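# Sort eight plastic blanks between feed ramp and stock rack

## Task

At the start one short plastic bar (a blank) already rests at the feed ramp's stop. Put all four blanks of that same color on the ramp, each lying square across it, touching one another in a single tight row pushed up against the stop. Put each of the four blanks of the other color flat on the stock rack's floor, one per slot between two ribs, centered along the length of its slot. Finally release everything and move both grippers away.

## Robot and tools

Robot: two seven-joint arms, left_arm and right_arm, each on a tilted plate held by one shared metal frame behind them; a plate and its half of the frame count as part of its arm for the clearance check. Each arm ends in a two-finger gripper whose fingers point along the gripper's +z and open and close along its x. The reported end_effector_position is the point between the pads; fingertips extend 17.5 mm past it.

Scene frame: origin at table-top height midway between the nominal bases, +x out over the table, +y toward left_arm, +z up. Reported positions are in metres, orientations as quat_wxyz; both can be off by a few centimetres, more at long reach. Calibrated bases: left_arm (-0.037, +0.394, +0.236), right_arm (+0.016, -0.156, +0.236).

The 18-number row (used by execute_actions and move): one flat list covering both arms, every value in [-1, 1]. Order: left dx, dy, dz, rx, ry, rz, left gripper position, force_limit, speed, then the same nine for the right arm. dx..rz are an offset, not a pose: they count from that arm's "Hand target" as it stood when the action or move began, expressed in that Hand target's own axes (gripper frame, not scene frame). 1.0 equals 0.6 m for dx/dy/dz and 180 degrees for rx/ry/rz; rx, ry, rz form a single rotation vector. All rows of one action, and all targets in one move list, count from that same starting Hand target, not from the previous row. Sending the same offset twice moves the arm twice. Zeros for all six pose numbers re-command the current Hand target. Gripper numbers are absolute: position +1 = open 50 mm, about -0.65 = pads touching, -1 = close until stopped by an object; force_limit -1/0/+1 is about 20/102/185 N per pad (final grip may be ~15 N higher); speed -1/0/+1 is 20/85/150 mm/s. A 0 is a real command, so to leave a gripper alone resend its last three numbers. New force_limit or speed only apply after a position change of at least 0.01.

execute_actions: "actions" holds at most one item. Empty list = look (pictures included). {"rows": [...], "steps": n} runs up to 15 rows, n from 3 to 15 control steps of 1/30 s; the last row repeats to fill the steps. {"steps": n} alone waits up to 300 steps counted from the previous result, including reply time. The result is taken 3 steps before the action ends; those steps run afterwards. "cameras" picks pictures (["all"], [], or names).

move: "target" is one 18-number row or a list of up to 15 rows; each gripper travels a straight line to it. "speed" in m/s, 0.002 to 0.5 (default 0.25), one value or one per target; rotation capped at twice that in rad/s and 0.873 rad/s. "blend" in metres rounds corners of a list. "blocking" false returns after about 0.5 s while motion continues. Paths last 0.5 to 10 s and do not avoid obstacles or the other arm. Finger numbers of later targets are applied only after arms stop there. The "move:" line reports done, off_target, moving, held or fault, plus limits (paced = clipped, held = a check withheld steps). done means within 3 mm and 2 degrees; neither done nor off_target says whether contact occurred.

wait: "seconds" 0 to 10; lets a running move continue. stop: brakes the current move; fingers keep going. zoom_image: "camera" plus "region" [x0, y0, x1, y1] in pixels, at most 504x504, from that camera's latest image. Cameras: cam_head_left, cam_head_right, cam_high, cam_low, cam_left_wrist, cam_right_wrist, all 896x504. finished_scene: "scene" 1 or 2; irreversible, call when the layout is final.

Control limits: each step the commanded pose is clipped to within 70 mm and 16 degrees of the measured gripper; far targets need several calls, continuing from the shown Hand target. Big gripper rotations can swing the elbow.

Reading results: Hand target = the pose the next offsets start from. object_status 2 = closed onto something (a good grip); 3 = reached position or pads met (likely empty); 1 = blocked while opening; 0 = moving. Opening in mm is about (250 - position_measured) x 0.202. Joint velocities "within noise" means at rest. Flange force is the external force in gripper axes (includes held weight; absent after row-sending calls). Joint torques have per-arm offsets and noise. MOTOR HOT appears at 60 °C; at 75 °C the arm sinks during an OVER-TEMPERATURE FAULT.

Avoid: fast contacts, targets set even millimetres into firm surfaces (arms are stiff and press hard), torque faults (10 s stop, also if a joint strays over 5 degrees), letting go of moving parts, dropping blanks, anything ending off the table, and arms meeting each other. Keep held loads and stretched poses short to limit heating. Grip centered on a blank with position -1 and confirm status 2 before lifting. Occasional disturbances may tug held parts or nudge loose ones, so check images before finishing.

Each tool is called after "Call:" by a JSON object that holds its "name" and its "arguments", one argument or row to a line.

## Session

Call:
{"name": "execute_actions", "arguments": {
  "actions": [],
  "cameras": ["all"]
}}

Call:
{"name": "zoom_image", "arguments": {
  "camera": "cam_high",
  "region": [340, 150, 560, 320]
}}

Call:
{"name": "zoom_image", "arguments": {
  "camera": "cam_low",
  "region": [390, 150, 670, 270]
}}

Scene clock: 0.00 s of 9600.00 s.
left_arm: end_effector_position=(+0.4106, +0.3946, +0.3962) position_measured=3 object_status=3 end_effector_quat_wxyz=(+0.231, +0.897, -0.352, -0.136) | right_arm: end_effector_position=(+0.4823, -0.0761, +0.1892) position_measured=3 object_status=3 end_effector_quat_wxyz=(-0.039, -0.405, +0.728, -0.551)
Joint positions: left_arm=[-0.51 1.023 1.212 1.277 -0.657 1.715 -0.067] | right_arm=[-1.041 1.581 0.289 1.358 0.835 1.347 2.585]
Joint velocities: within noise
Joint torques (N m): no reading
Flange force (N): no reading
Hand target: left_arm +0.4106, +0.3946, +0.3962; +0.231, +0.897, -0.352, -0.136 | right_arm +0.4823, -0.0761, +0.1892; -0.039, -0.405, +0.728, -0.551
camera_calibration:
cam_left_wrist: T_world_to_cam=[[0.714326, -0.695146, -0.0806869, 0.00974961], [-0.565758, -0.641502, 0.518067, 0.333079], [-0.411893, -0.32442, -0.851526, 0.799419], [0, 0, 0, 1]] pos_world=[0.510752, 0.479795, 0.508956]
cam_right_wrist: T_world_to_cam=[[-0.660092, -0.535926, 0.526366, 0.177616], [-0.660105, 0.0794007, -0.746965, 0.517386], [0.358525, -0.840523, -0.406179, 0.00786146], [0, 0, 0, 1]] pos_world=[0.455953, 0.060716, 0.296172]

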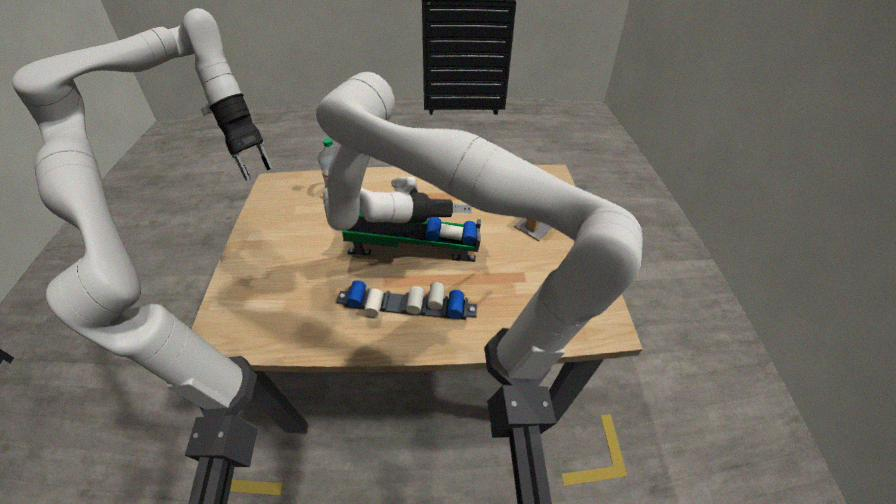

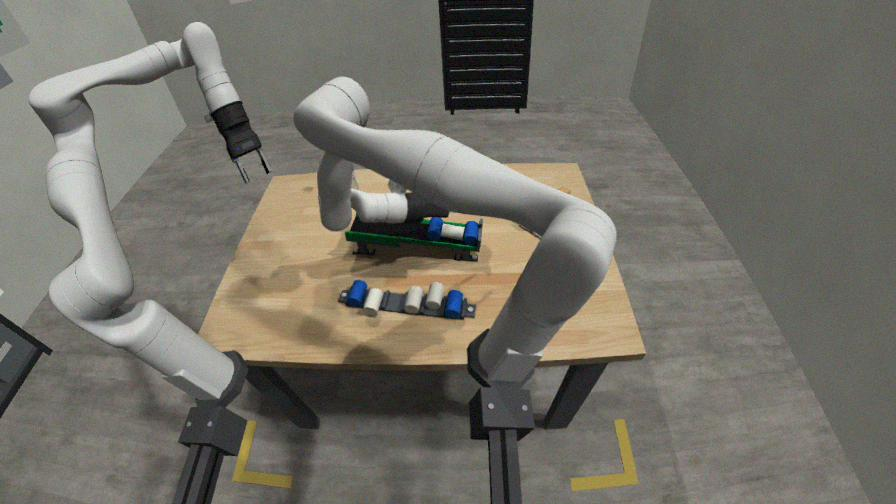

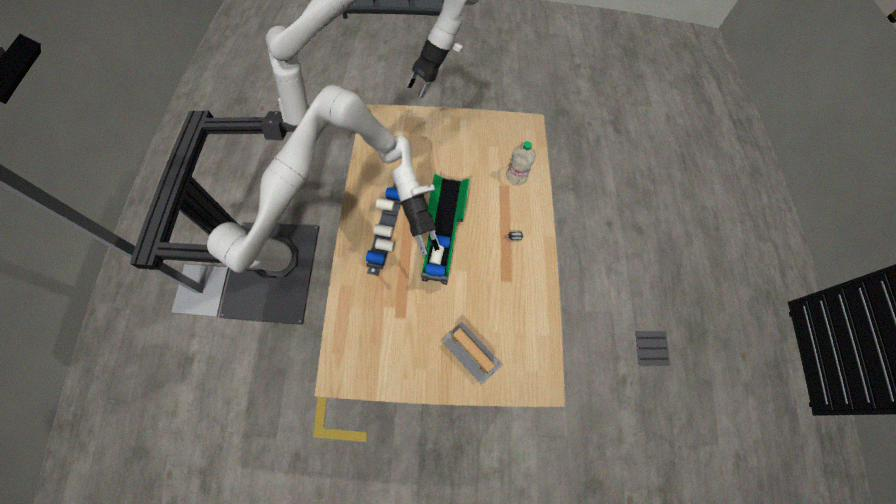

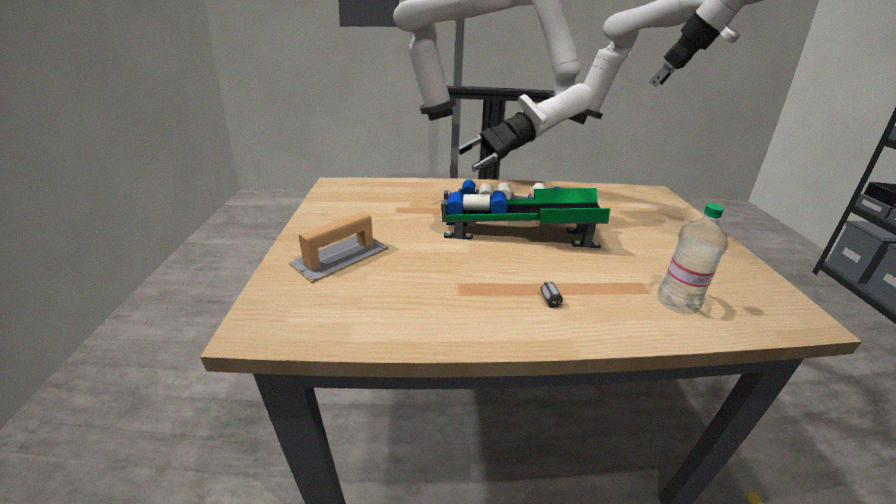

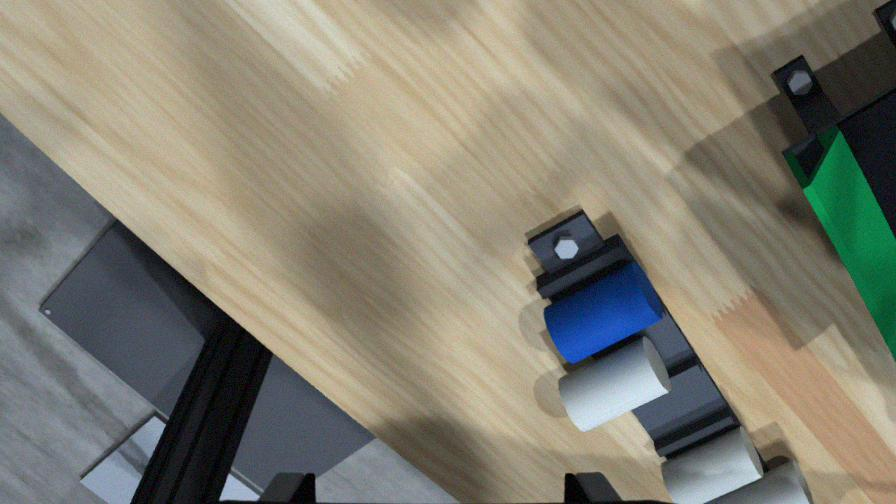

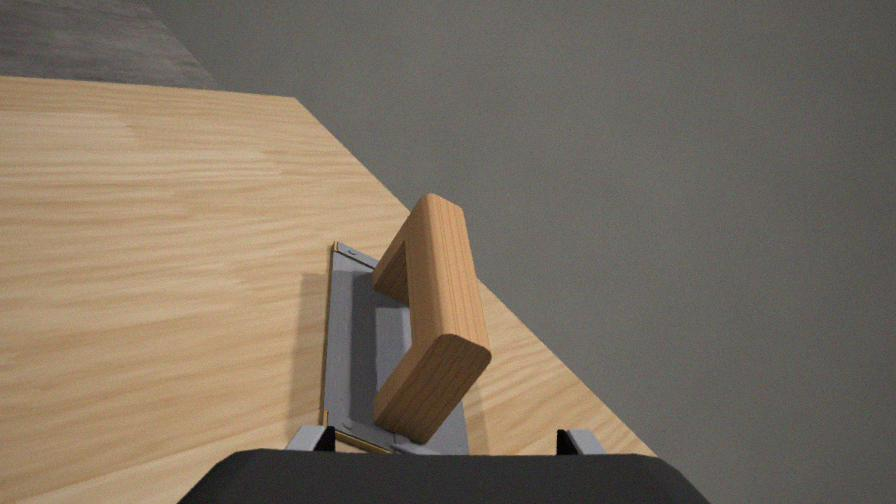

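Scaled by 2.291 from the camera's 896x504 image, which has a finer 1280x720 frame.

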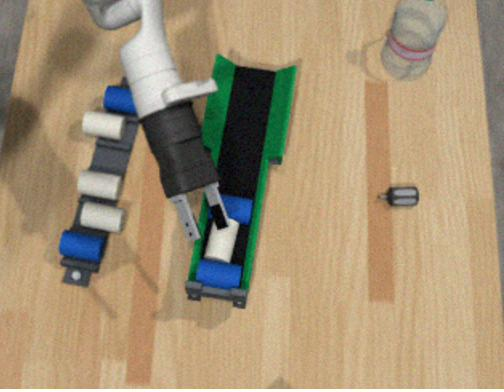

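Scaled by 1.800 from the camera's 896x504 image, which has a finer 1280x720 frame.

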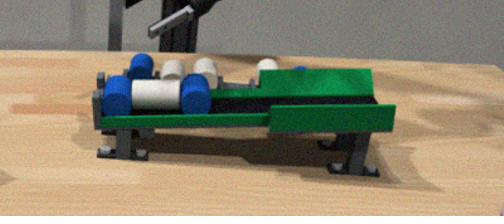

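Call:
{"name": "move", "arguments": {
  "target": [0,0,0,0,0,0,1,0,0, 0.092,-0.2462,-0.0808,-0.0383,-0.4205,-0.4995,1,0,0],
  "cameras": ["cam_right_wrist","cam_low","cam_high"],
  "speed": 0.4
}}

Call:
{"name": "zoom_image", "arguments": {
  "camera": "cam_high",
  "region": [340, 150, 560, 320]
}}

Scene clock: 4.03 s of 9600.00 s.
left_arm: end_effector_position=(+0.4106, +0.3946, +0.3962) position_measured=3 object_status=3 end_effector_quat_wxyz=(+0.231, +0.897, -0.352, -0.136) | right_arm: end_effector_position=(+0.5200, -0.0754, +0.3499) position_measured=3 object_status=3 end_effector_quat_wxyz=(-0.001, +0.987, -0.160, +0.000)
Joint positions: left_arm=[-0.51 1.023 1.212 1.277 -0.657 1.715 -0.067] | right_arm=[-0.229 0.735 -0.34 1.471 0.54 1.146 5.176]
Joint velocities: left_arm=[within noise] | right_arm=[-0.001 0.005 0 -0.008 0 0.009 0.002]
Joint torques (N m): left_arm=[6.28 -21.91 9.07 -1.26 1.77 0.26 -0.06] | right_arm=[-7.73 -19.61 -5.22 -7.05 0 0.04 0.32]
Flange force (N): left_arm=[8.2 -5.7 -6.6] | right_arm=[1.5 2.6 -0.5]
Hand target: left_arm +0.4106, +0.3946, +0.3962; +0.231, +0.897, -0.352, -0.136 | right_arm +0.5200, -0.0754, +0.3499; +0.000, +0.987, -0.160, +0.000
Off the commanded pose: left_arm 0.000 m, 0 deg | right_arm 0.000 m, 0 deg.
Kept back: nothing.
move: done; limits=paced
camera_calibration:
cam_right_wrist: T_world_to_cam=[[0.955204, -0.295499, 0.016305, -0.525047], [-0.295884, -0.954697, 0.031735, 0.122374], [0.00618866, -0.0351377, -0.999363, 0.511707], [0, 0, 0, 1]] pos_world=[0.534568, -0.0203409, 0.516059]
Images, in order (width x height): cam_high 896x504, cam_low 896x504, cam_right_wrist 896x504.

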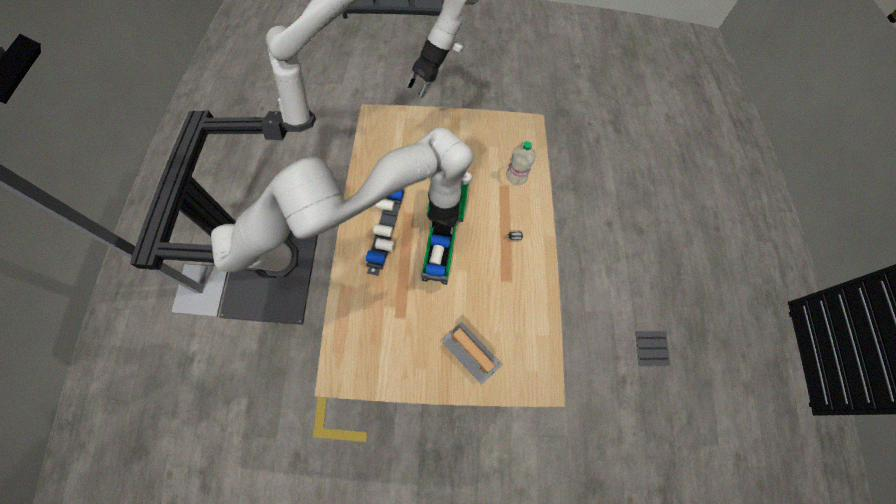

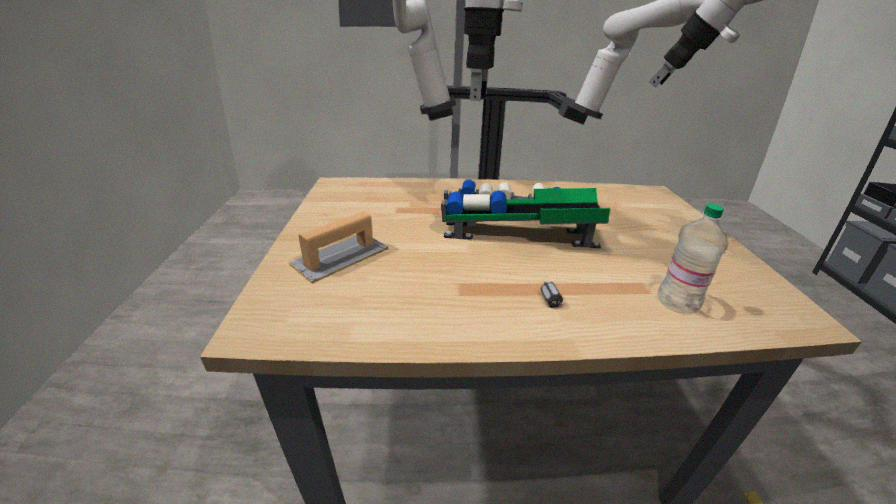

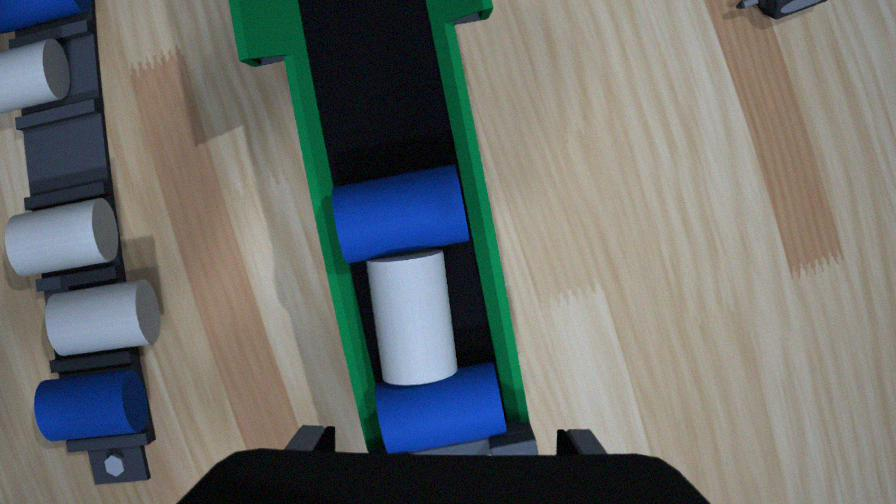

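Scaled by 2.291 from the camera's 896x504 image, which has a finer 1280x720 frame.

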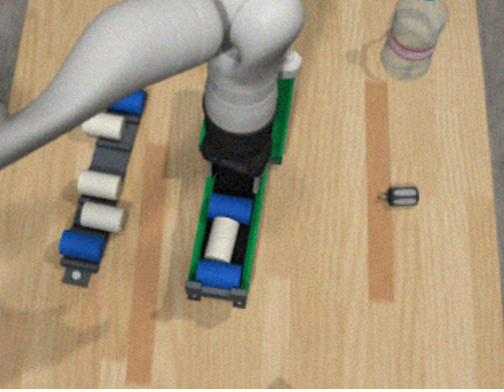

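Call:
{"name": "move", "arguments": {
  "target": [0,0,0,0,0,0,1,0,0, -0.0298,-0.01,0.35,0,0,-0.0378,1,0,0],
  "cameras": ["cam_right_wrist"]
}}

Scene clock: 5.70 s of 9600.00 s.
left_arm: end_effector_position=(+0.4106, +0.3946, +0.3962) position_measured=3 object_status=3 end_effector_quat_wxyz=(+0.231, +0.897, -0.352, -0.136) | right_arm: end_effector_position=(+0.5050, -0.0639, +0.1400) position_measured=3 object_status=3 end_effector_quat_wxyz=(+0.000, +0.995, -0.102, +0.000)
Joint positions: left_arm=[-0.51 1.023 1.212 1.277 -0.657 1.715 -0.067] | right_arm=[-0.209 1.058 -0.226 1.621 0.78 0.706 5.075]
Joint velocities: within noise
Joint torques (N m): left_arm=[6.26 -21.82 8.99 -1.3 1.76 0.31 -0.04] | right_arm=[-8.08 -20.66 -5.11 -4.29 0.17 0.18 0.31]
Flange force (N): left_arm=[8.0 -5.5 -6.5] | right_arm=[0.0 3.8 -0.8]
Hand target: left_arm +0.4106, +0.3946, +0.3962; +0.231, +0.897, -0.352, -0.136 | right_arm +0.5050, -0.0639, +0.1399; +0.000, +0.995, -0.102, +0.000
Off the commanded pose: left_arm 0.000 m, 0 deg | right_arm 0.000 m, 0 deg.
Kept back: nothing.
move: done
camera_calibration:
cam_right_wrist: T_world_to_cam=[[0.983495, -0.180221, 0.0160789, -0.510802], [-0.180659, -0.983022, 0.0320868, 0.0754947], [0.0100232, -0.034462, -0.999356, 0.300515], [0, 0, 0, 1]] pos_world=[0.512998, -0.00748825, 0.306112]
Images, in order (width x height): cam_right_wrist 896x504.

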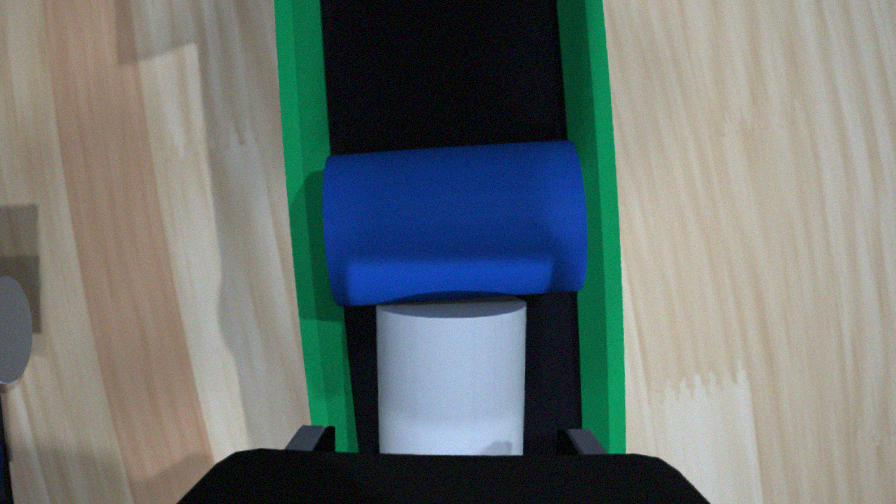

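Call:
{"name": "move", "arguments": {
  "target": [0,0,0,0,0,0,1,0,0, 0.0027,-0.0083,0.0817,0,0,0,1,0,0],
  "cameras": ["cam_right_wrist","cam_low"],
  "speed": 0.1
}}

Call:
{"name": "zoom_image", "arguments": {
  "camera": "cam_low",
  "region": [430, 150, 550, 240]
}}

Scene clock: 7.13 s of 9600.00 s.
left_arm: end_effector_position=(+0.4106, +0.3946, +0.3962) position_measured=3 object_status=3 end_effector_quat_wxyz=(+0.231, +0.897, -0.352, -0.136) | right_arm: end_effector_position=(+0.5076, -0.0593, +0.0909) position_measured=3 object_status=3 end_effector_quat_wxyz=(+0.000, +0.995, -0.102, +0.000)
Joint positions: left_arm=[-0.51 1.023 1.212 1.277 -0.657 1.715 -0.067] | right_arm=[-0.213 1.16 -0.187 1.583 0.823 0.636 5.044]
Joint velocities: within noise
Joint torques (N m): left_arm=[6.27 -21.76 8.98 -1.29 1.76 0.24 -0.03] | right_arm=[-8.2 -21.2 -4.83 -3.44 0.14 0.06 0.31]
Flange force (N): left_arm=[7.9 -5.5 -6.7] | right_arm=[1.4 2.9 -0.8]
Hand target: left_arm +0.4106, +0.3946, +0.3962; +0.231, +0.897, -0.352, -0.136 | right_arm +0.5076, -0.0593, +0.0908; +0.000, +0.995, -0.102, +0.000
Off the commanded pose: left_arm 0.000 m, 0 deg | right_arm 0.000 m, 0 deg.
Kept back: nothing.
move: done
camera_calibration:
cam_right_wrist: T_world_to_cam=[[0.983503, -0.180169, 0.0161365, -0.511764], [-0.180608, -0.983033, 0.0320472, 0.0820378], [0.0100888, -0.0344329, -0.999356, 0.25164], [0, 0, 0, 1]] pos_world=[0.5156, -0.00289334, 0.257107]
Images, in order (width x height): cam_low 896x504, cam_right_wrist 896x504.

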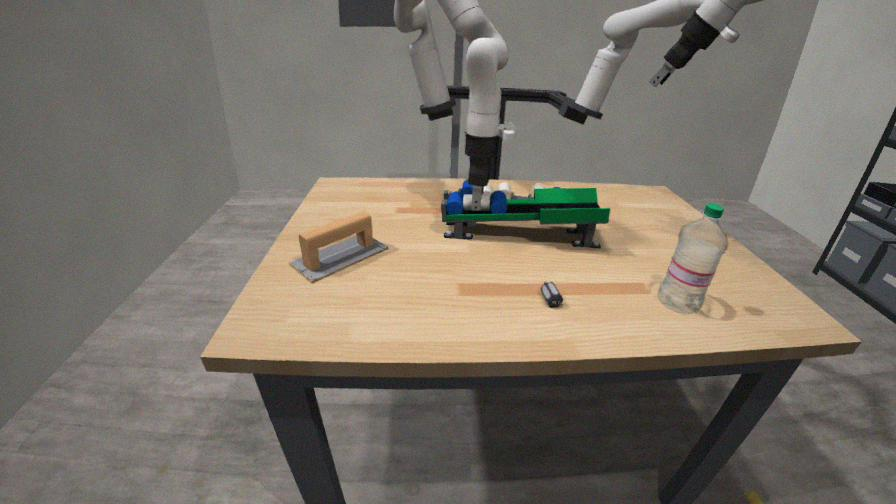

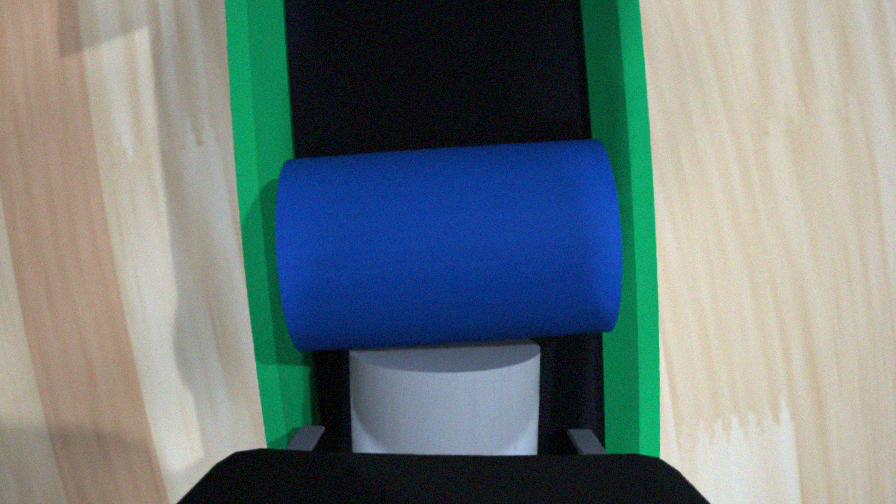

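Scaled by 4.200 from the camera's 896x504 image, which has a finer 1280x720 frame.

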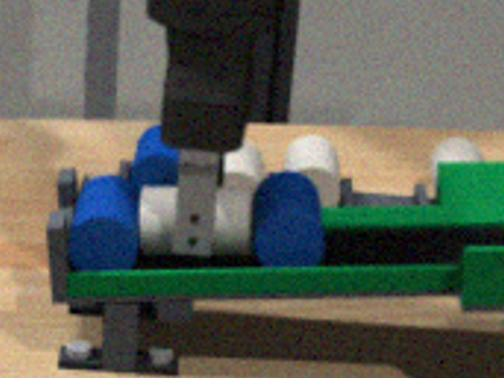

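Call:
{"name": "move", "arguments": {
  "target": [
    [0,0,0,0,0,0,1,0,0, 0,0,0,0,0,0,-1,-0.7,-0.5],
    [0,0,0,0,0,0,1,0,0, 0,0,-0.13,0,0,0,-1,-0.7,-0.5]
  ],
  "cameras": ["cam_right_wrist"],
  "speed": 0.12
}}

Scene clock: 9.10 s of 9600.00 s.
left_arm: end_effector_position=(+0.4106, +0.3946, +0.3962) position_measured=3 object_status=3 end_effector_quat_wxyz=(+0.231, +0.897, -0.352, -0.136) | right_arm: end_effector_position=(+0.5075, -0.0594, +0.1687) position_measured=57 object_status=2 end_effector_quat_wxyz=(+0.000, +0.995, -0.102, +0.000)
Joint positions: left_arm=[-0.51 1.023 1.212 1.277 -0.657 1.715 -0.067] | right_arm=[-0.215 1.012 -0.253 1.61 0.745 0.766 5.099]
Joint velocities: within noise
Joint torques (N m): left_arm=[6.22 -21.83 9.01 -1.28 1.76 0.27 -0.07] | right_arm=[-8.09 -20.8 -5.22 -4.72 0.26 0.13 0.13]
Flange force (N): left_arm=[8.2 -5.5 -6.6] | right_arm=[1.0 3.5 -0.6]
Hand target: left_arm +0.4106, +0.3946, +0.3962; +0.231, +0.897, -0.352, -0.136 | right_arm +0.5076, -0.0594, +0.1688; +0.000, +0.995, -0.102, +0.000
Off the commanded pose: left_arm 0.000 m, 0 deg | right_arm 0.000 m, 0 deg.
Kept back: nothing.
move: done
camera_calibration:
cam_right_wrist: T_world_to_cam=[[0.983525, -0.180063, 0.0160177, -0.512908], [-0.180499, -0.98305, 0.0321387, 0.0794157], [0.00995917, -0.0345004, -0.999355, 0.329417], [0, 0, 0, 1]] pos_world=[0.515512, -0.0029212, 0.334868]
Images, in order (width x height): cam_right_wrist 896x504.

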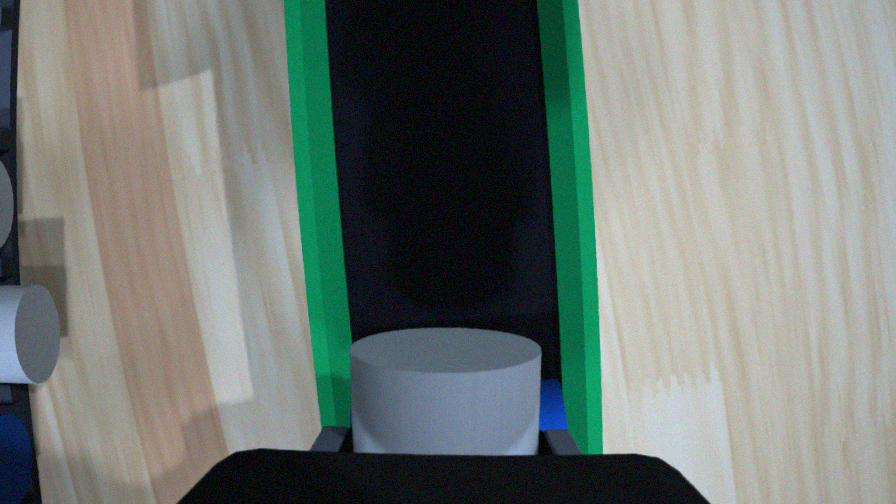

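Call:
{"name": "move", "arguments": {
  "target": [0,0,0,0,0,0,1,0,0, -0.3818,-0.1955,-0.052,0,0,0.4906,-1,-0.7,-0.5],
  "cameras": ["cam_right_wrist","cam_head_left","cam_high"],
  "speed": 0.35
}}

Call:
{"name": "zoom_image", "arguments": {
  "camera": "cam_right_wrist",
  "region": [200, 230, 700, 500]
}}

Call:
{"name": "zoom_image", "arguments": {
  "camera": "cam_head_left",
  "region": [320, 230, 500, 350]
}}

Scene clock: 12.17 s of 9600.00 s.
left_arm: end_effector_position=(+0.4106, +0.3946, +0.3962) position_measured=3 object_status=3 end_effector_quat_wxyz=(+0.231, +0.897, -0.352, -0.136) | right_arm: end_effector_position=(+0.3070, +0.1017, +0.2001) position_measured=57 object_status=2 end_effector_quat_wxyz=(+0.000, -0.643, +0.766, +0.000)
Joint positions: left_arm=[-0.51 1.023 1.212 1.277 -0.657 1.715 -0.067] | right_arm=[-0.981 0.979 0.108 1.89 0.22 0.495 3.408]
Joint velocities: left_arm=[within noise] | right_arm=[-0.006 0.001 0.003 0.001 -0.002 -0.002 -0.006]
Joint torques (N m): left_arm=[6.23 -21.77 9.01 -1.3 1.79 0.27 -0.06] | right_arm=[-5.73 -18.15 -1.83 -4.39 0.33 0.03 0.2]
Flange force (N): left_arm=[8.0 -5.5 -6.6] | right_arm=[1.8 -3.0 -0.7]
Hand target: left_arm +0.4106, +0.3946, +0.3962; +0.231, +0.897, -0.352, -0.136 | right_arm +0.3070, +0.1018, +0.2001; +0.000, -0.643, +0.766, +0.000
Off the commanded pose: left_arm 0.000 m, 0 deg | right_arm 0.000 m, 0 deg.
Kept back: nothing.
move: done
camera_calibration:
cam_right_wrist: T_world_to_cam=[[-0.150721, -0.988458, 0.0152885, 0.143401], [-0.987962, 0.151155, 0.032926, 0.332958], [-0.0348569, -0.0101418, -0.999341, 0.379631], [0, 0, 0, 1]] pos_world=[0.363796, 0.0952674, 0.366226]
Images, in order (width x height): cam_head_left 896x504, cam_high 896x504, cam_right_wrist 896x504.

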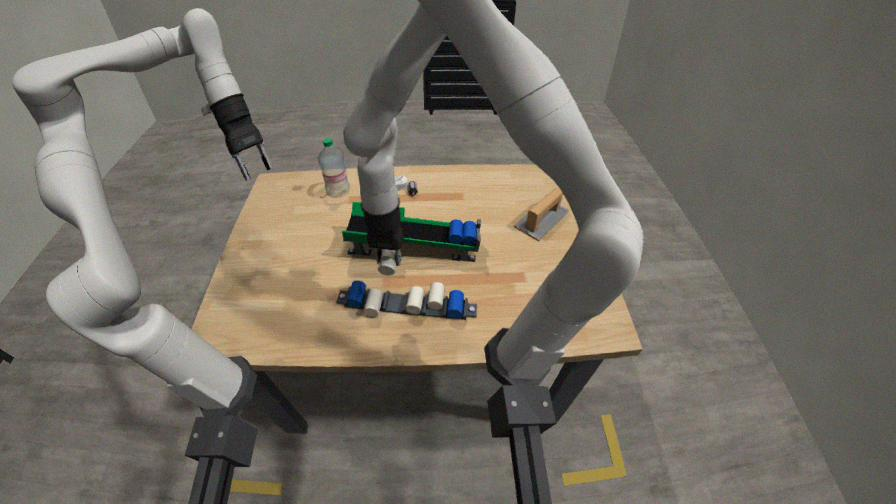

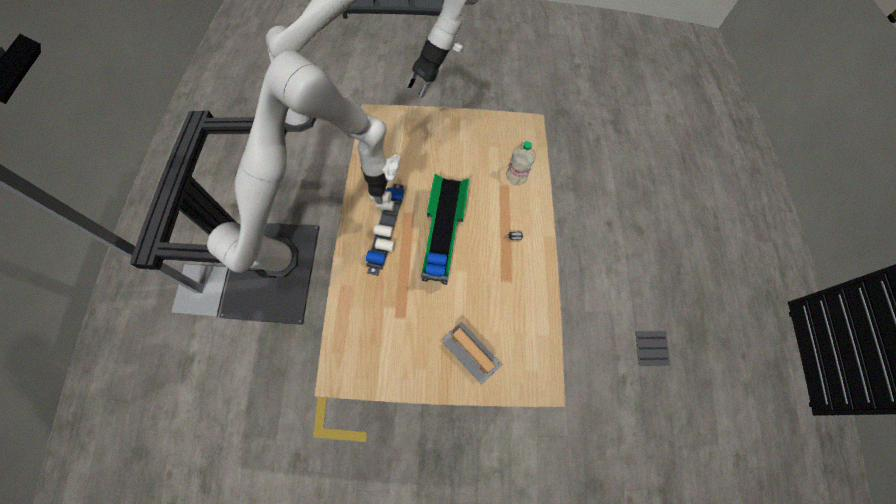

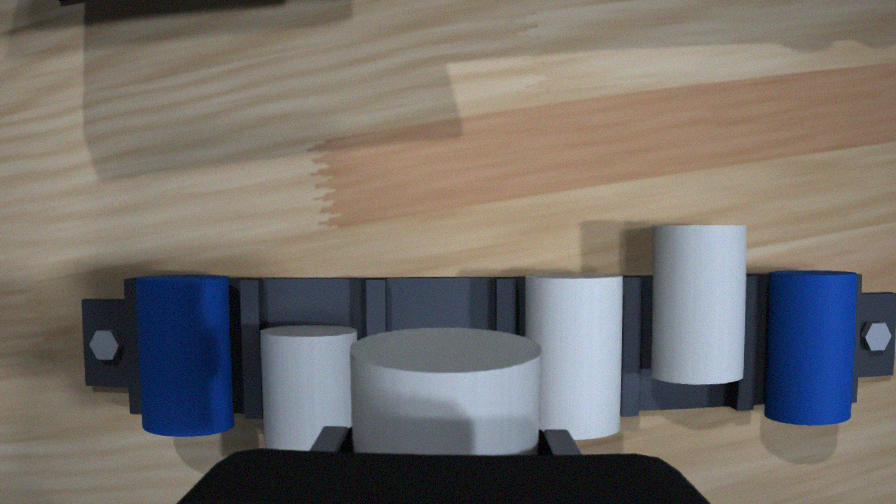

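Scaled by 1.008 from the camera's 896x504 image, which has a finer 1280x720 frame.

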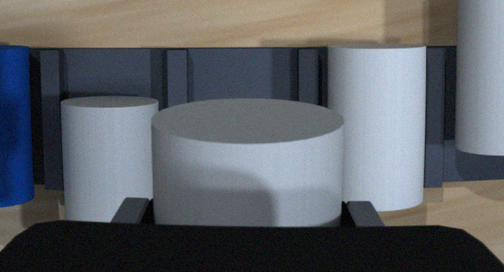

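Scaled by 2.800 from the camera's 896x504 image, which has a finer 1280x720 frame.

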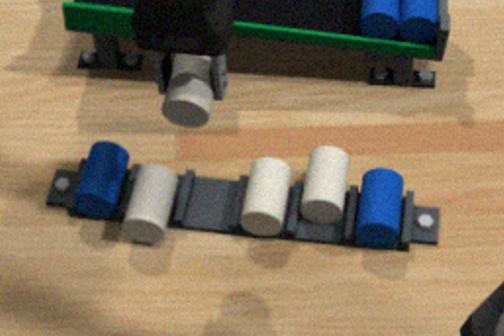

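Call:
{"name": "move", "arguments": {
  "target": [0,0,0,0,0,0,1,0,0,-0.0033,-0.005,0.2,0,0,-0.01,-1,-0.7,-0.5],
  "speed": 0.15,
  "cameras": ["cam_right_wrist"]
}}

Scene clock: 14.17 s of 9600.00 s.
left_arm: end_effector_position=(+0.4106, +0.3946, +0.3962) position_measured=3 object_status=3 end_effector_quat_wxyz=(+0.231, +0.897, -0.352, -0.136) | right_arm: end_effector_position=(+0.3103, +0.1033, +0.0802) position_measured=57 object_status=2 end_effector_quat_wxyz=(+0.000, -0.655, +0.756, +0.000)
Joint positions: left_arm=[-0.51 1.023 1.212 1.277 -0.657 1.715 -0.067] | right_arm=[-0.948 1.259 0.139 1.843 0.261 0.256 3.405]
Joint velocities: within noise
Joint torques (N m): left_arm=[6.23 -21.77 8.96 -1.28 1.77 0.26 -0.07] | right_arm=[-6.13 -19.76 -1.2 -2.24 0.27 0.23 0.26]
Flange force (N): left_arm=[8.0 -5.5 -6.7] | right_arm=[2.1 -3.2 -0.2]
Hand target: left_arm +0.4106, +0.3946, +0.3962; +0.231, +0.897, -0.352, -0.136 | right_arm +0.3103, +0.1033, +0.0801; +0.000, -0.655, +0.756, +0.000
Off the commanded pose: left_arm 0.000 m, 0 deg | right_arm 0.000 m, 0 deg.
Kept back: nothing.
move: done
camera_calibration:
cam_right_wrist: T_world_to_cam=[[-0.119959, -0.992661, 0.0153306, 0.13816], [-0.992185, 0.120407, 0.0327281, 0.344381], [-0.0343338, -0.0112848, -0.999347, 0.259914], [0, 0, 0, 1]] pos_world=[0.367187, 0.098613, 0.246355]
Images, in order (width x height): cam_right_wrist 896x504.

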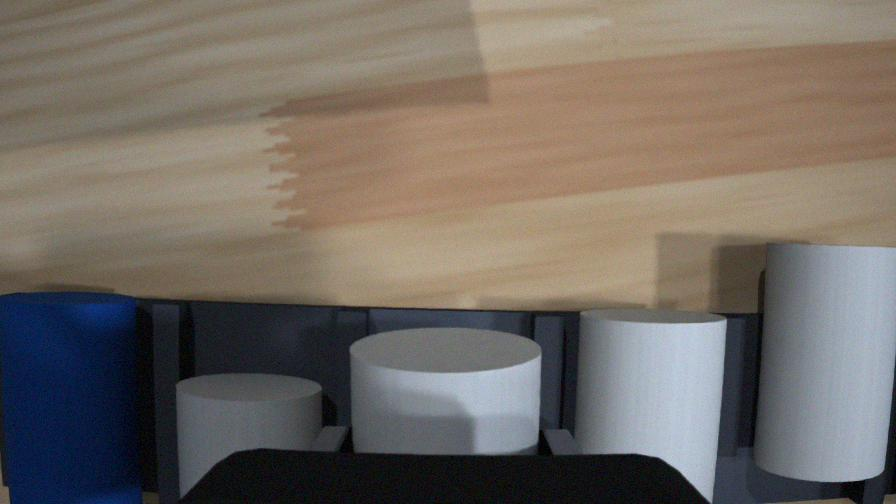

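Call:
{"name": "move", "arguments": {
  "target": [0,0,0,0,0,0,1,0,0,0.0015,0,0.0636,0,0,0,-1,-0.7,-0.5],
  "speed": 0.1,
  "cameras": ["cam_right_wrist"]
}}

Scene clock: 15.23 s of 9600.00 s.
left_arm: end_effector_position=(+0.4106, +0.3946, +0.3962) position_measured=3 object_status=3 end_effector_quat_wxyz=(+0.231, +0.897, -0.352, -0.136) | right_arm: end_effector_position=(+0.3101, +0.1024, +0.0420) position_measured=57 object_status=2 end_effector_quat_wxyz=(+0.000, -0.655, +0.756, +0.000)
Joint positions: left_arm=[-0.51 1.023 1.212 1.277 -0.657 1.715 -0.067] | right_arm=[-0.939 1.35 0.151 1.811 0.265 0.195 3.4]
Joint velocities: within noise
Joint torques (N m): left_arm=[6.27 -21.82 8.98 -1.33 1.78 0.28 -0.06] | right_arm=[-6.14 -20.25 -1.08 -1.81 0.26 0.07 0.23]
Flange force (N): left_arm=[7.9 -5.4 -6.4] | right_arm=[2.0 -3.3 -0.2]
Hand target: left_arm +0.4106, +0.3946, +0.3962; +0.231, +0.897, -0.352, -0.136 | right_arm +0.3101, +0.1024, +0.0420; +0.000, -0.655, +0.756, +0.000
Off the commanded pose: left_arm 0.000 m, 0 deg | right_arm 0.000 m, 0 deg.
Kept back: nothing.
move: done
camera_calibration:
cam_right_wrist: T_world_to_cam=[[-0.119978, -0.992658, 0.0153501, 0.137874], [-0.992182, 0.120427, 0.0327465, 0.345613], [-0.0343546, -0.0113012, -0.999346, 0.221748], [0, 0, 0, 1]] pos_world=[0.36707, 0.0977462, 0.208169]
Images, in order (width x height): cam_right_wrist 896x504.

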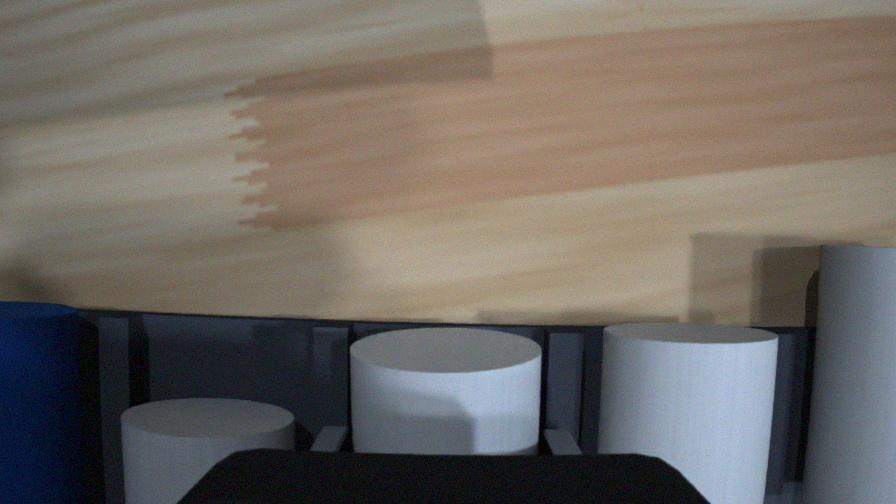

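Call:
{"name": "move", "arguments": {
  "target": [0,0,0,0,0,0,1,0,0,0,0.0008,0.0053,0,0,0,-1,-0.7,-0.5],
  "speed": 0.04,
  "cameras": []
}}

Call:
{"name": "move", "arguments": {
  "target": [0,0,0,0,0,0,1,0,0,0,0,0.0022,0,0,0,-1,-0.7,-0.5],
  "speed": 0.02,
  "cameras": []
}}

Scene clock: 17.87 s of 9600.00 s.
left_arm: end_effector_position=(+0.4106, +0.3946, +0.3962) position_measured=3 object_status=3 end_effector_quat_wxyz=(+0.231, +0.897, -0.352, -0.136) | right_arm: end_effector_position=(+0.3097, +0.1025, +0.0388) position_measured=57 object_status=2 end_effector_quat_wxyz=(+0.000, -0.655, +0.756, +0.000)
Joint positions: left_arm=[-0.51 1.023 1.212 1.277 -0.657 1.715 -0.067] | right_arm=[-0.94 1.358 0.152 1.809 0.265 0.19 3.398]
Joint velocities: within noise
Joint torques (N m): left_arm=[6.24 -21.83 8.96 -1.26 1.76 0.3 -0.04] | right_arm=[-5.85 -12.17 -3.09 -0.45 0.02 -0.15 0.21]
Flange force (N): left_arm=[8.1 -5.6 -6.6] | right_arm=[3.3 -7.2 -18.1]
Hand target: left_arm +0.4106, +0.3946, +0.3962; +0.231, +0.897, -0.352, -0.136 | right_arm +0.3097, +0.1025, +0.0388; +0.000, -0.655, +0.756, +0.000
Off the commanded pose: left_arm 0.000 m, 0 deg | right_arm 0.000 m, 0 deg.
Kept back: nothing.
move: done
No camera images: "cameras" was empty.

Scene clock: 18.57 s of 9600.00 s.
left_arm: end_effector_position=(+0.4106, +0.3946, +0.3962) position_measured=3 object_status=3 end_effector_quat_wxyz=(+0.231, +0.897, -0.352, -0.136) | right_arm: end_effector_position=(+0.3097, +0.1025, +0.0375) position_measured=57 object_status=2 end_effector_quat_wxyz=(+0.000, -0.655, +0.756, +0.000)
Joint positions: left_arm=[-0.51 1.023 1.212 1.277 -0.657 1.715 -0.067] | right_arm=[-0.939 1.361 0.152 1.807 0.265 0.188 3.398]
Joint velocities: within noise
Joint torques (N m): left_arm=[6.29 -21.81 9.02 -1.31 1.76 0.26 -0.06] | right_arm=[-4.85 -4.95 -4.15 -2.31 -0.06 -2.04 0.18]
Flange force (N): left_arm=[7.9 -5.5 -6.5] | right_arm=[7.8 -6.4 -40.1]
Hand target: left_arm +0.4106, +0.3946, +0.3962; +0.231, +0.897, -0.352, -0.136 | right_arm +0.3097, +0.1025, +0.0375; +0.000, -0.655, +0.756, +0.000
Off the commanded pose: left_arm 0.000 m, 0 deg | right_arm 0.000 m, 0 deg.
Kept back: nothing.
move: done
No camera images: "cameras" was empty.

Call:
{"name": "move", "arguments": {
  "target": [
    [0,0,0,0,0,0,1,0,0,0,0,-0.0025,0,0,0,-1,-0.7,-0.5],
    [0,0,0,0,0,0,1,0,0,0,0,-0.0025,0,0,0,0.84,-0.7,-1],
    [0,0,0,0,0,0,1,0,0,0,0,-0.06,0,0,0,0.84,-0.7,-1],
    [0,0,0,0,0,0,1,0,0,0.1847,0,-0.1375,0,0,0,0.84,-0.7,-1]
  ],
  "speed": [0.02,0.1,0.1,0.2],
  "blend": [0,0,0.02,0],
  "cameras": ["cam_right_wrist"]
}}

Scene clock: 22.17 s of 9600.00 s.
left_arm: end_effector_position=(+0.4106, +0.3946, +0.3962) position_measured=3 object_status=3 end_effector_quat_wxyz=(+0.231, +0.897, -0.352, -0.136) | right_arm: end_effector_position=(+0.2939, -0.0072, +0.1198) position_measured=26 object_status=3 end_effector_quat_wxyz=(+0.000, -0.655, +0.756, +0.000)
Joint positions: left_arm=[-0.51 1.023 1.212 1.277 -0.657 1.715 -0.067] | right_arm=[-0.878 1.1 0.229 2.172 0.334 0.061 3.466]
Joint velocities: within noise
Joint torques (N m): left_arm=[6.22 -21.81 9.01 -1.28 1.75 0.25 -0.06] | right_arm=[-5.91 -15.85 -0.81 -0.47 0.25 0.32 0.28]
Flange force (N): left_arm=[8.1 -5.5 -6.7] | right_arm=[3.2 -3.7 -1.0]
Hand target: left_arm +0.4106, +0.3946, +0.3962; +0.231, +0.897, -0.352, -0.136 | right_arm +0.2939, -0.0073, +0.1199; +0.000, -0.655, +0.756, +0.000
Off the commanded pose: left_arm 0.000 m, 0 deg | right_arm 0.000 m, 0 deg.
Kept back: nothing.
move: done; blend cut to 0.0172 m at target 3
camera_calibration:
cam_right_wrist: T_world_to_cam=[[-0.119952, -0.992661, 0.0153759, 0.0259172], [-0.992184, 0.120402, 0.0327861, 0.340147], [-0.0343968, -0.0113229, -0.999344, 0.297708], [0, 0, 0, 1]] pos_world=[0.350837, -0.0118566, 0.285962]
Images, in order (width x height): cam_right_wrist 896x504.

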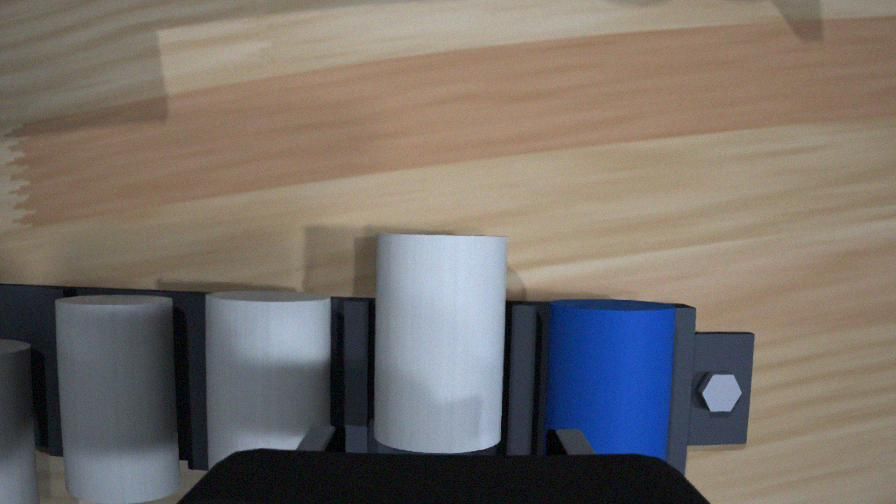

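Call:
{"name": "execute_actions", "arguments": {
  "actions": [],
  "cameras": ["cam_high", "cam_low", "cam_right_wrist", "cam_head_left"]
}}

Call:
{"name": "zoom_image", "arguments": {
  "camera": "cam_right_wrist",
  "region": [0, 220, 400, 504]
}}

Scene clock: 31.77 s of 9600.00 s.
left_arm: end_effector_position=(+0.4106, +0.3946, +0.3962) position_measured=3 object_status=3 end_effector_quat_wxyz=(+0.231, +0.897, -0.352, -0.136) | right_arm: end_effector_position=(+0.2939, -0.0073, +0.1199) position_measured=26 object_status=3 end_effector_quat_wxyz=(+0.000, -0.655, +0.756, +0.000)
Joint positions: left_arm=[-0.51 1.023 1.212 1.277 -0.657 1.715 -0.067] | right_arm=[-0.878 1.1 0.23 2.172 0.334 0.061 3.466]
Joint velocities: within noise
Joint torques (N m): left_arm=[6.28 -21.75 9.02 -1.29 1.76 0.28 -0.05] | right_arm=[-5.8 -15.75 -0.78 -0.38 0.25 0.11 0.26]
Flange force (N): left_arm=[7.9 -5.5 -6.6] | right_arm=[2.4 -4.1 -1.8]
Hand target: left_arm +0.4106, +0.3946, +0.3962; +0.231, +0.897, -0.352, -0.136 | right_arm +0.2939, -0.0073, +0.1199; +0.000, -0.655, +0.756, +0.000
Off the commanded pose: left_arm 0.000 m, 0 deg | right_arm 0.000 m, 0 deg.
Steps of this call (1-288: nothing new was sent). Readings (end_effector_position of left_arm | right_arm; what the end effector reports):
1: (+0.4106, +0.3946, +0.3962) | (+0.2939, -0.0072, +0.1199) | left_arm position_measured=3 object_status=3 | right_arm position_measured=26 object_status=3
2: (+0.4106, +0.3946, +0.3962) | (+0.2939, -0.0072, +0.1199) | left_arm position_measured=3 object_status=3 | right_arm position_measured=26 object_status=3
4: (+0.4106, +0.3946, +0.3962) | (+0.2939, -0.0072, +0.1199) | left_arm position_measured=3 object_status=3 | right_arm position_measured=26 object_status=3
8: (+0.4106, +0.3946, +0.3962) | (+0.2939, -0.0073, +0.1199) | left_arm position_measured=3 object_status=3 | right_arm position_measured=26 object_status=3
288: the state above
camera_calibration:
cam_right_wrist: T_world_to_cam=[[-0.119957, -0.99266, 0.0153603, 0.0258482], [-0.992185, 0.120406, 0.0327336, 0.340171], [-0.0343428, -0.0113136, -0.999346, 0.297736], [0, 0, 0, 1]] pos_world=[0.350838, -0.0119316, 0.286009]
Images, in order (width x height): cam_head_left 896x504, cam_high 896x504, cam_low 896x504, cam_right_wrist 896x504.

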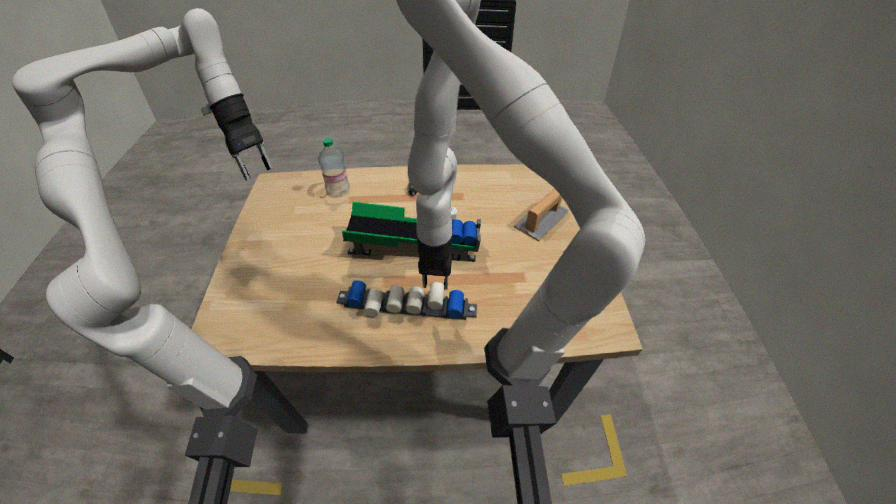

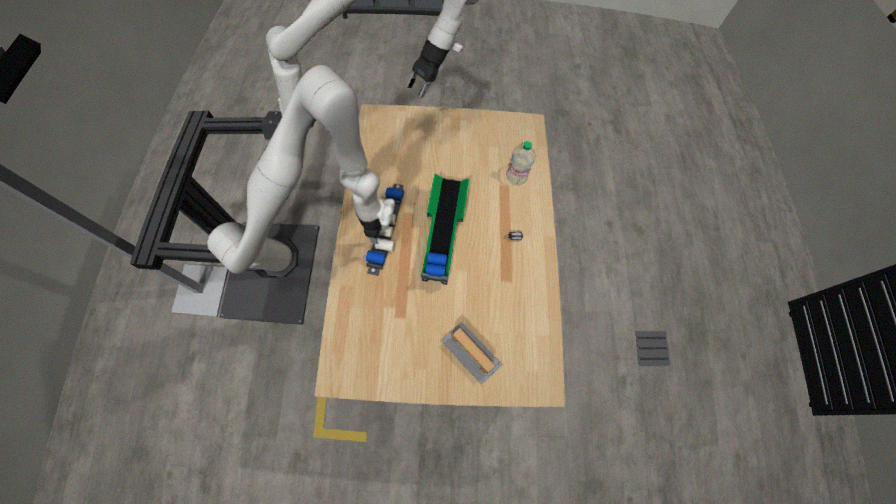

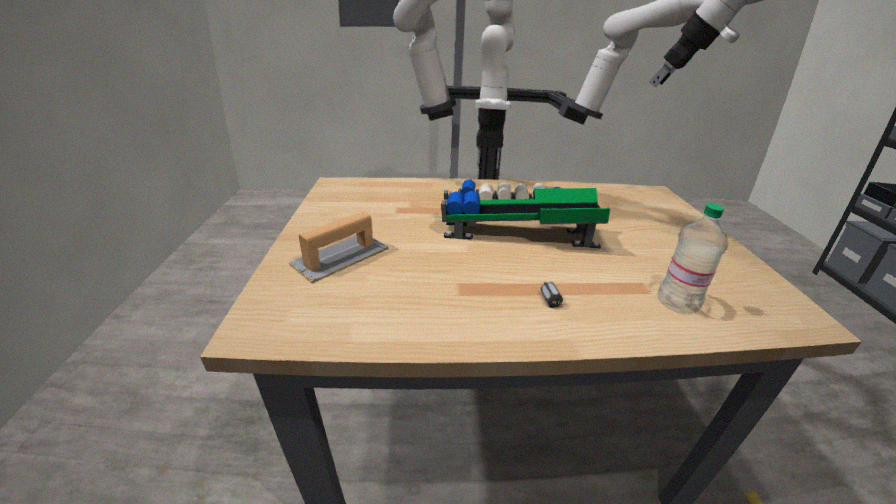

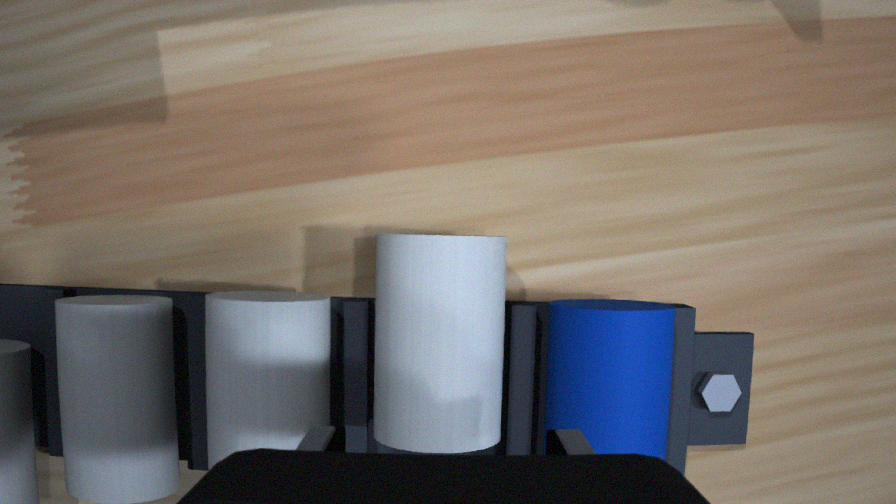

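Scaled by 1.260 from the camera's 896x504 image, which has a finer 1280x720 frame.

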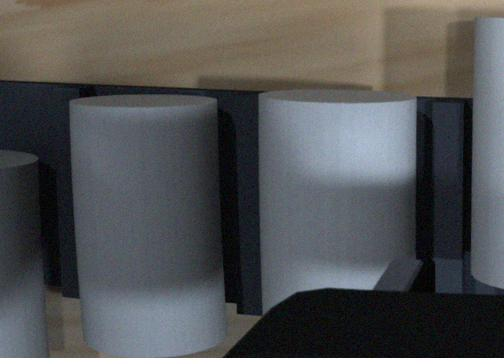

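Call:
{"name": "zoom_image", "arguments": {
  "camera": "cam_head_left",
  "region": [330, 260, 490, 350]
}}

Call:
{"name": "zoom_image", "arguments": {
  "camera": "cam_high",
  "region": [340, 170, 440, 290]
}}

Scaled by 3.150 from the camera's 896x504 image, which has a finer 1280x720 frame.

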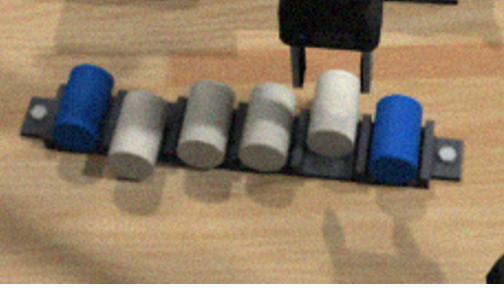

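Scaled by 4.200 from the camera's 896x504 image, which has a finer 1280x720 frame.

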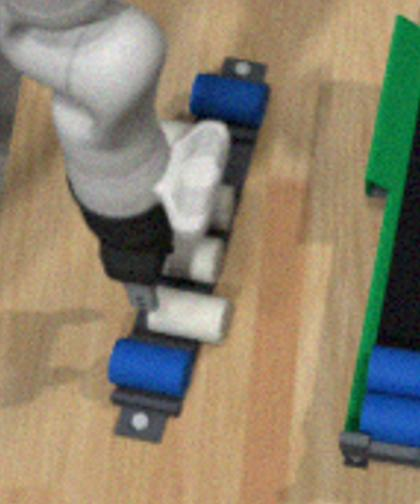

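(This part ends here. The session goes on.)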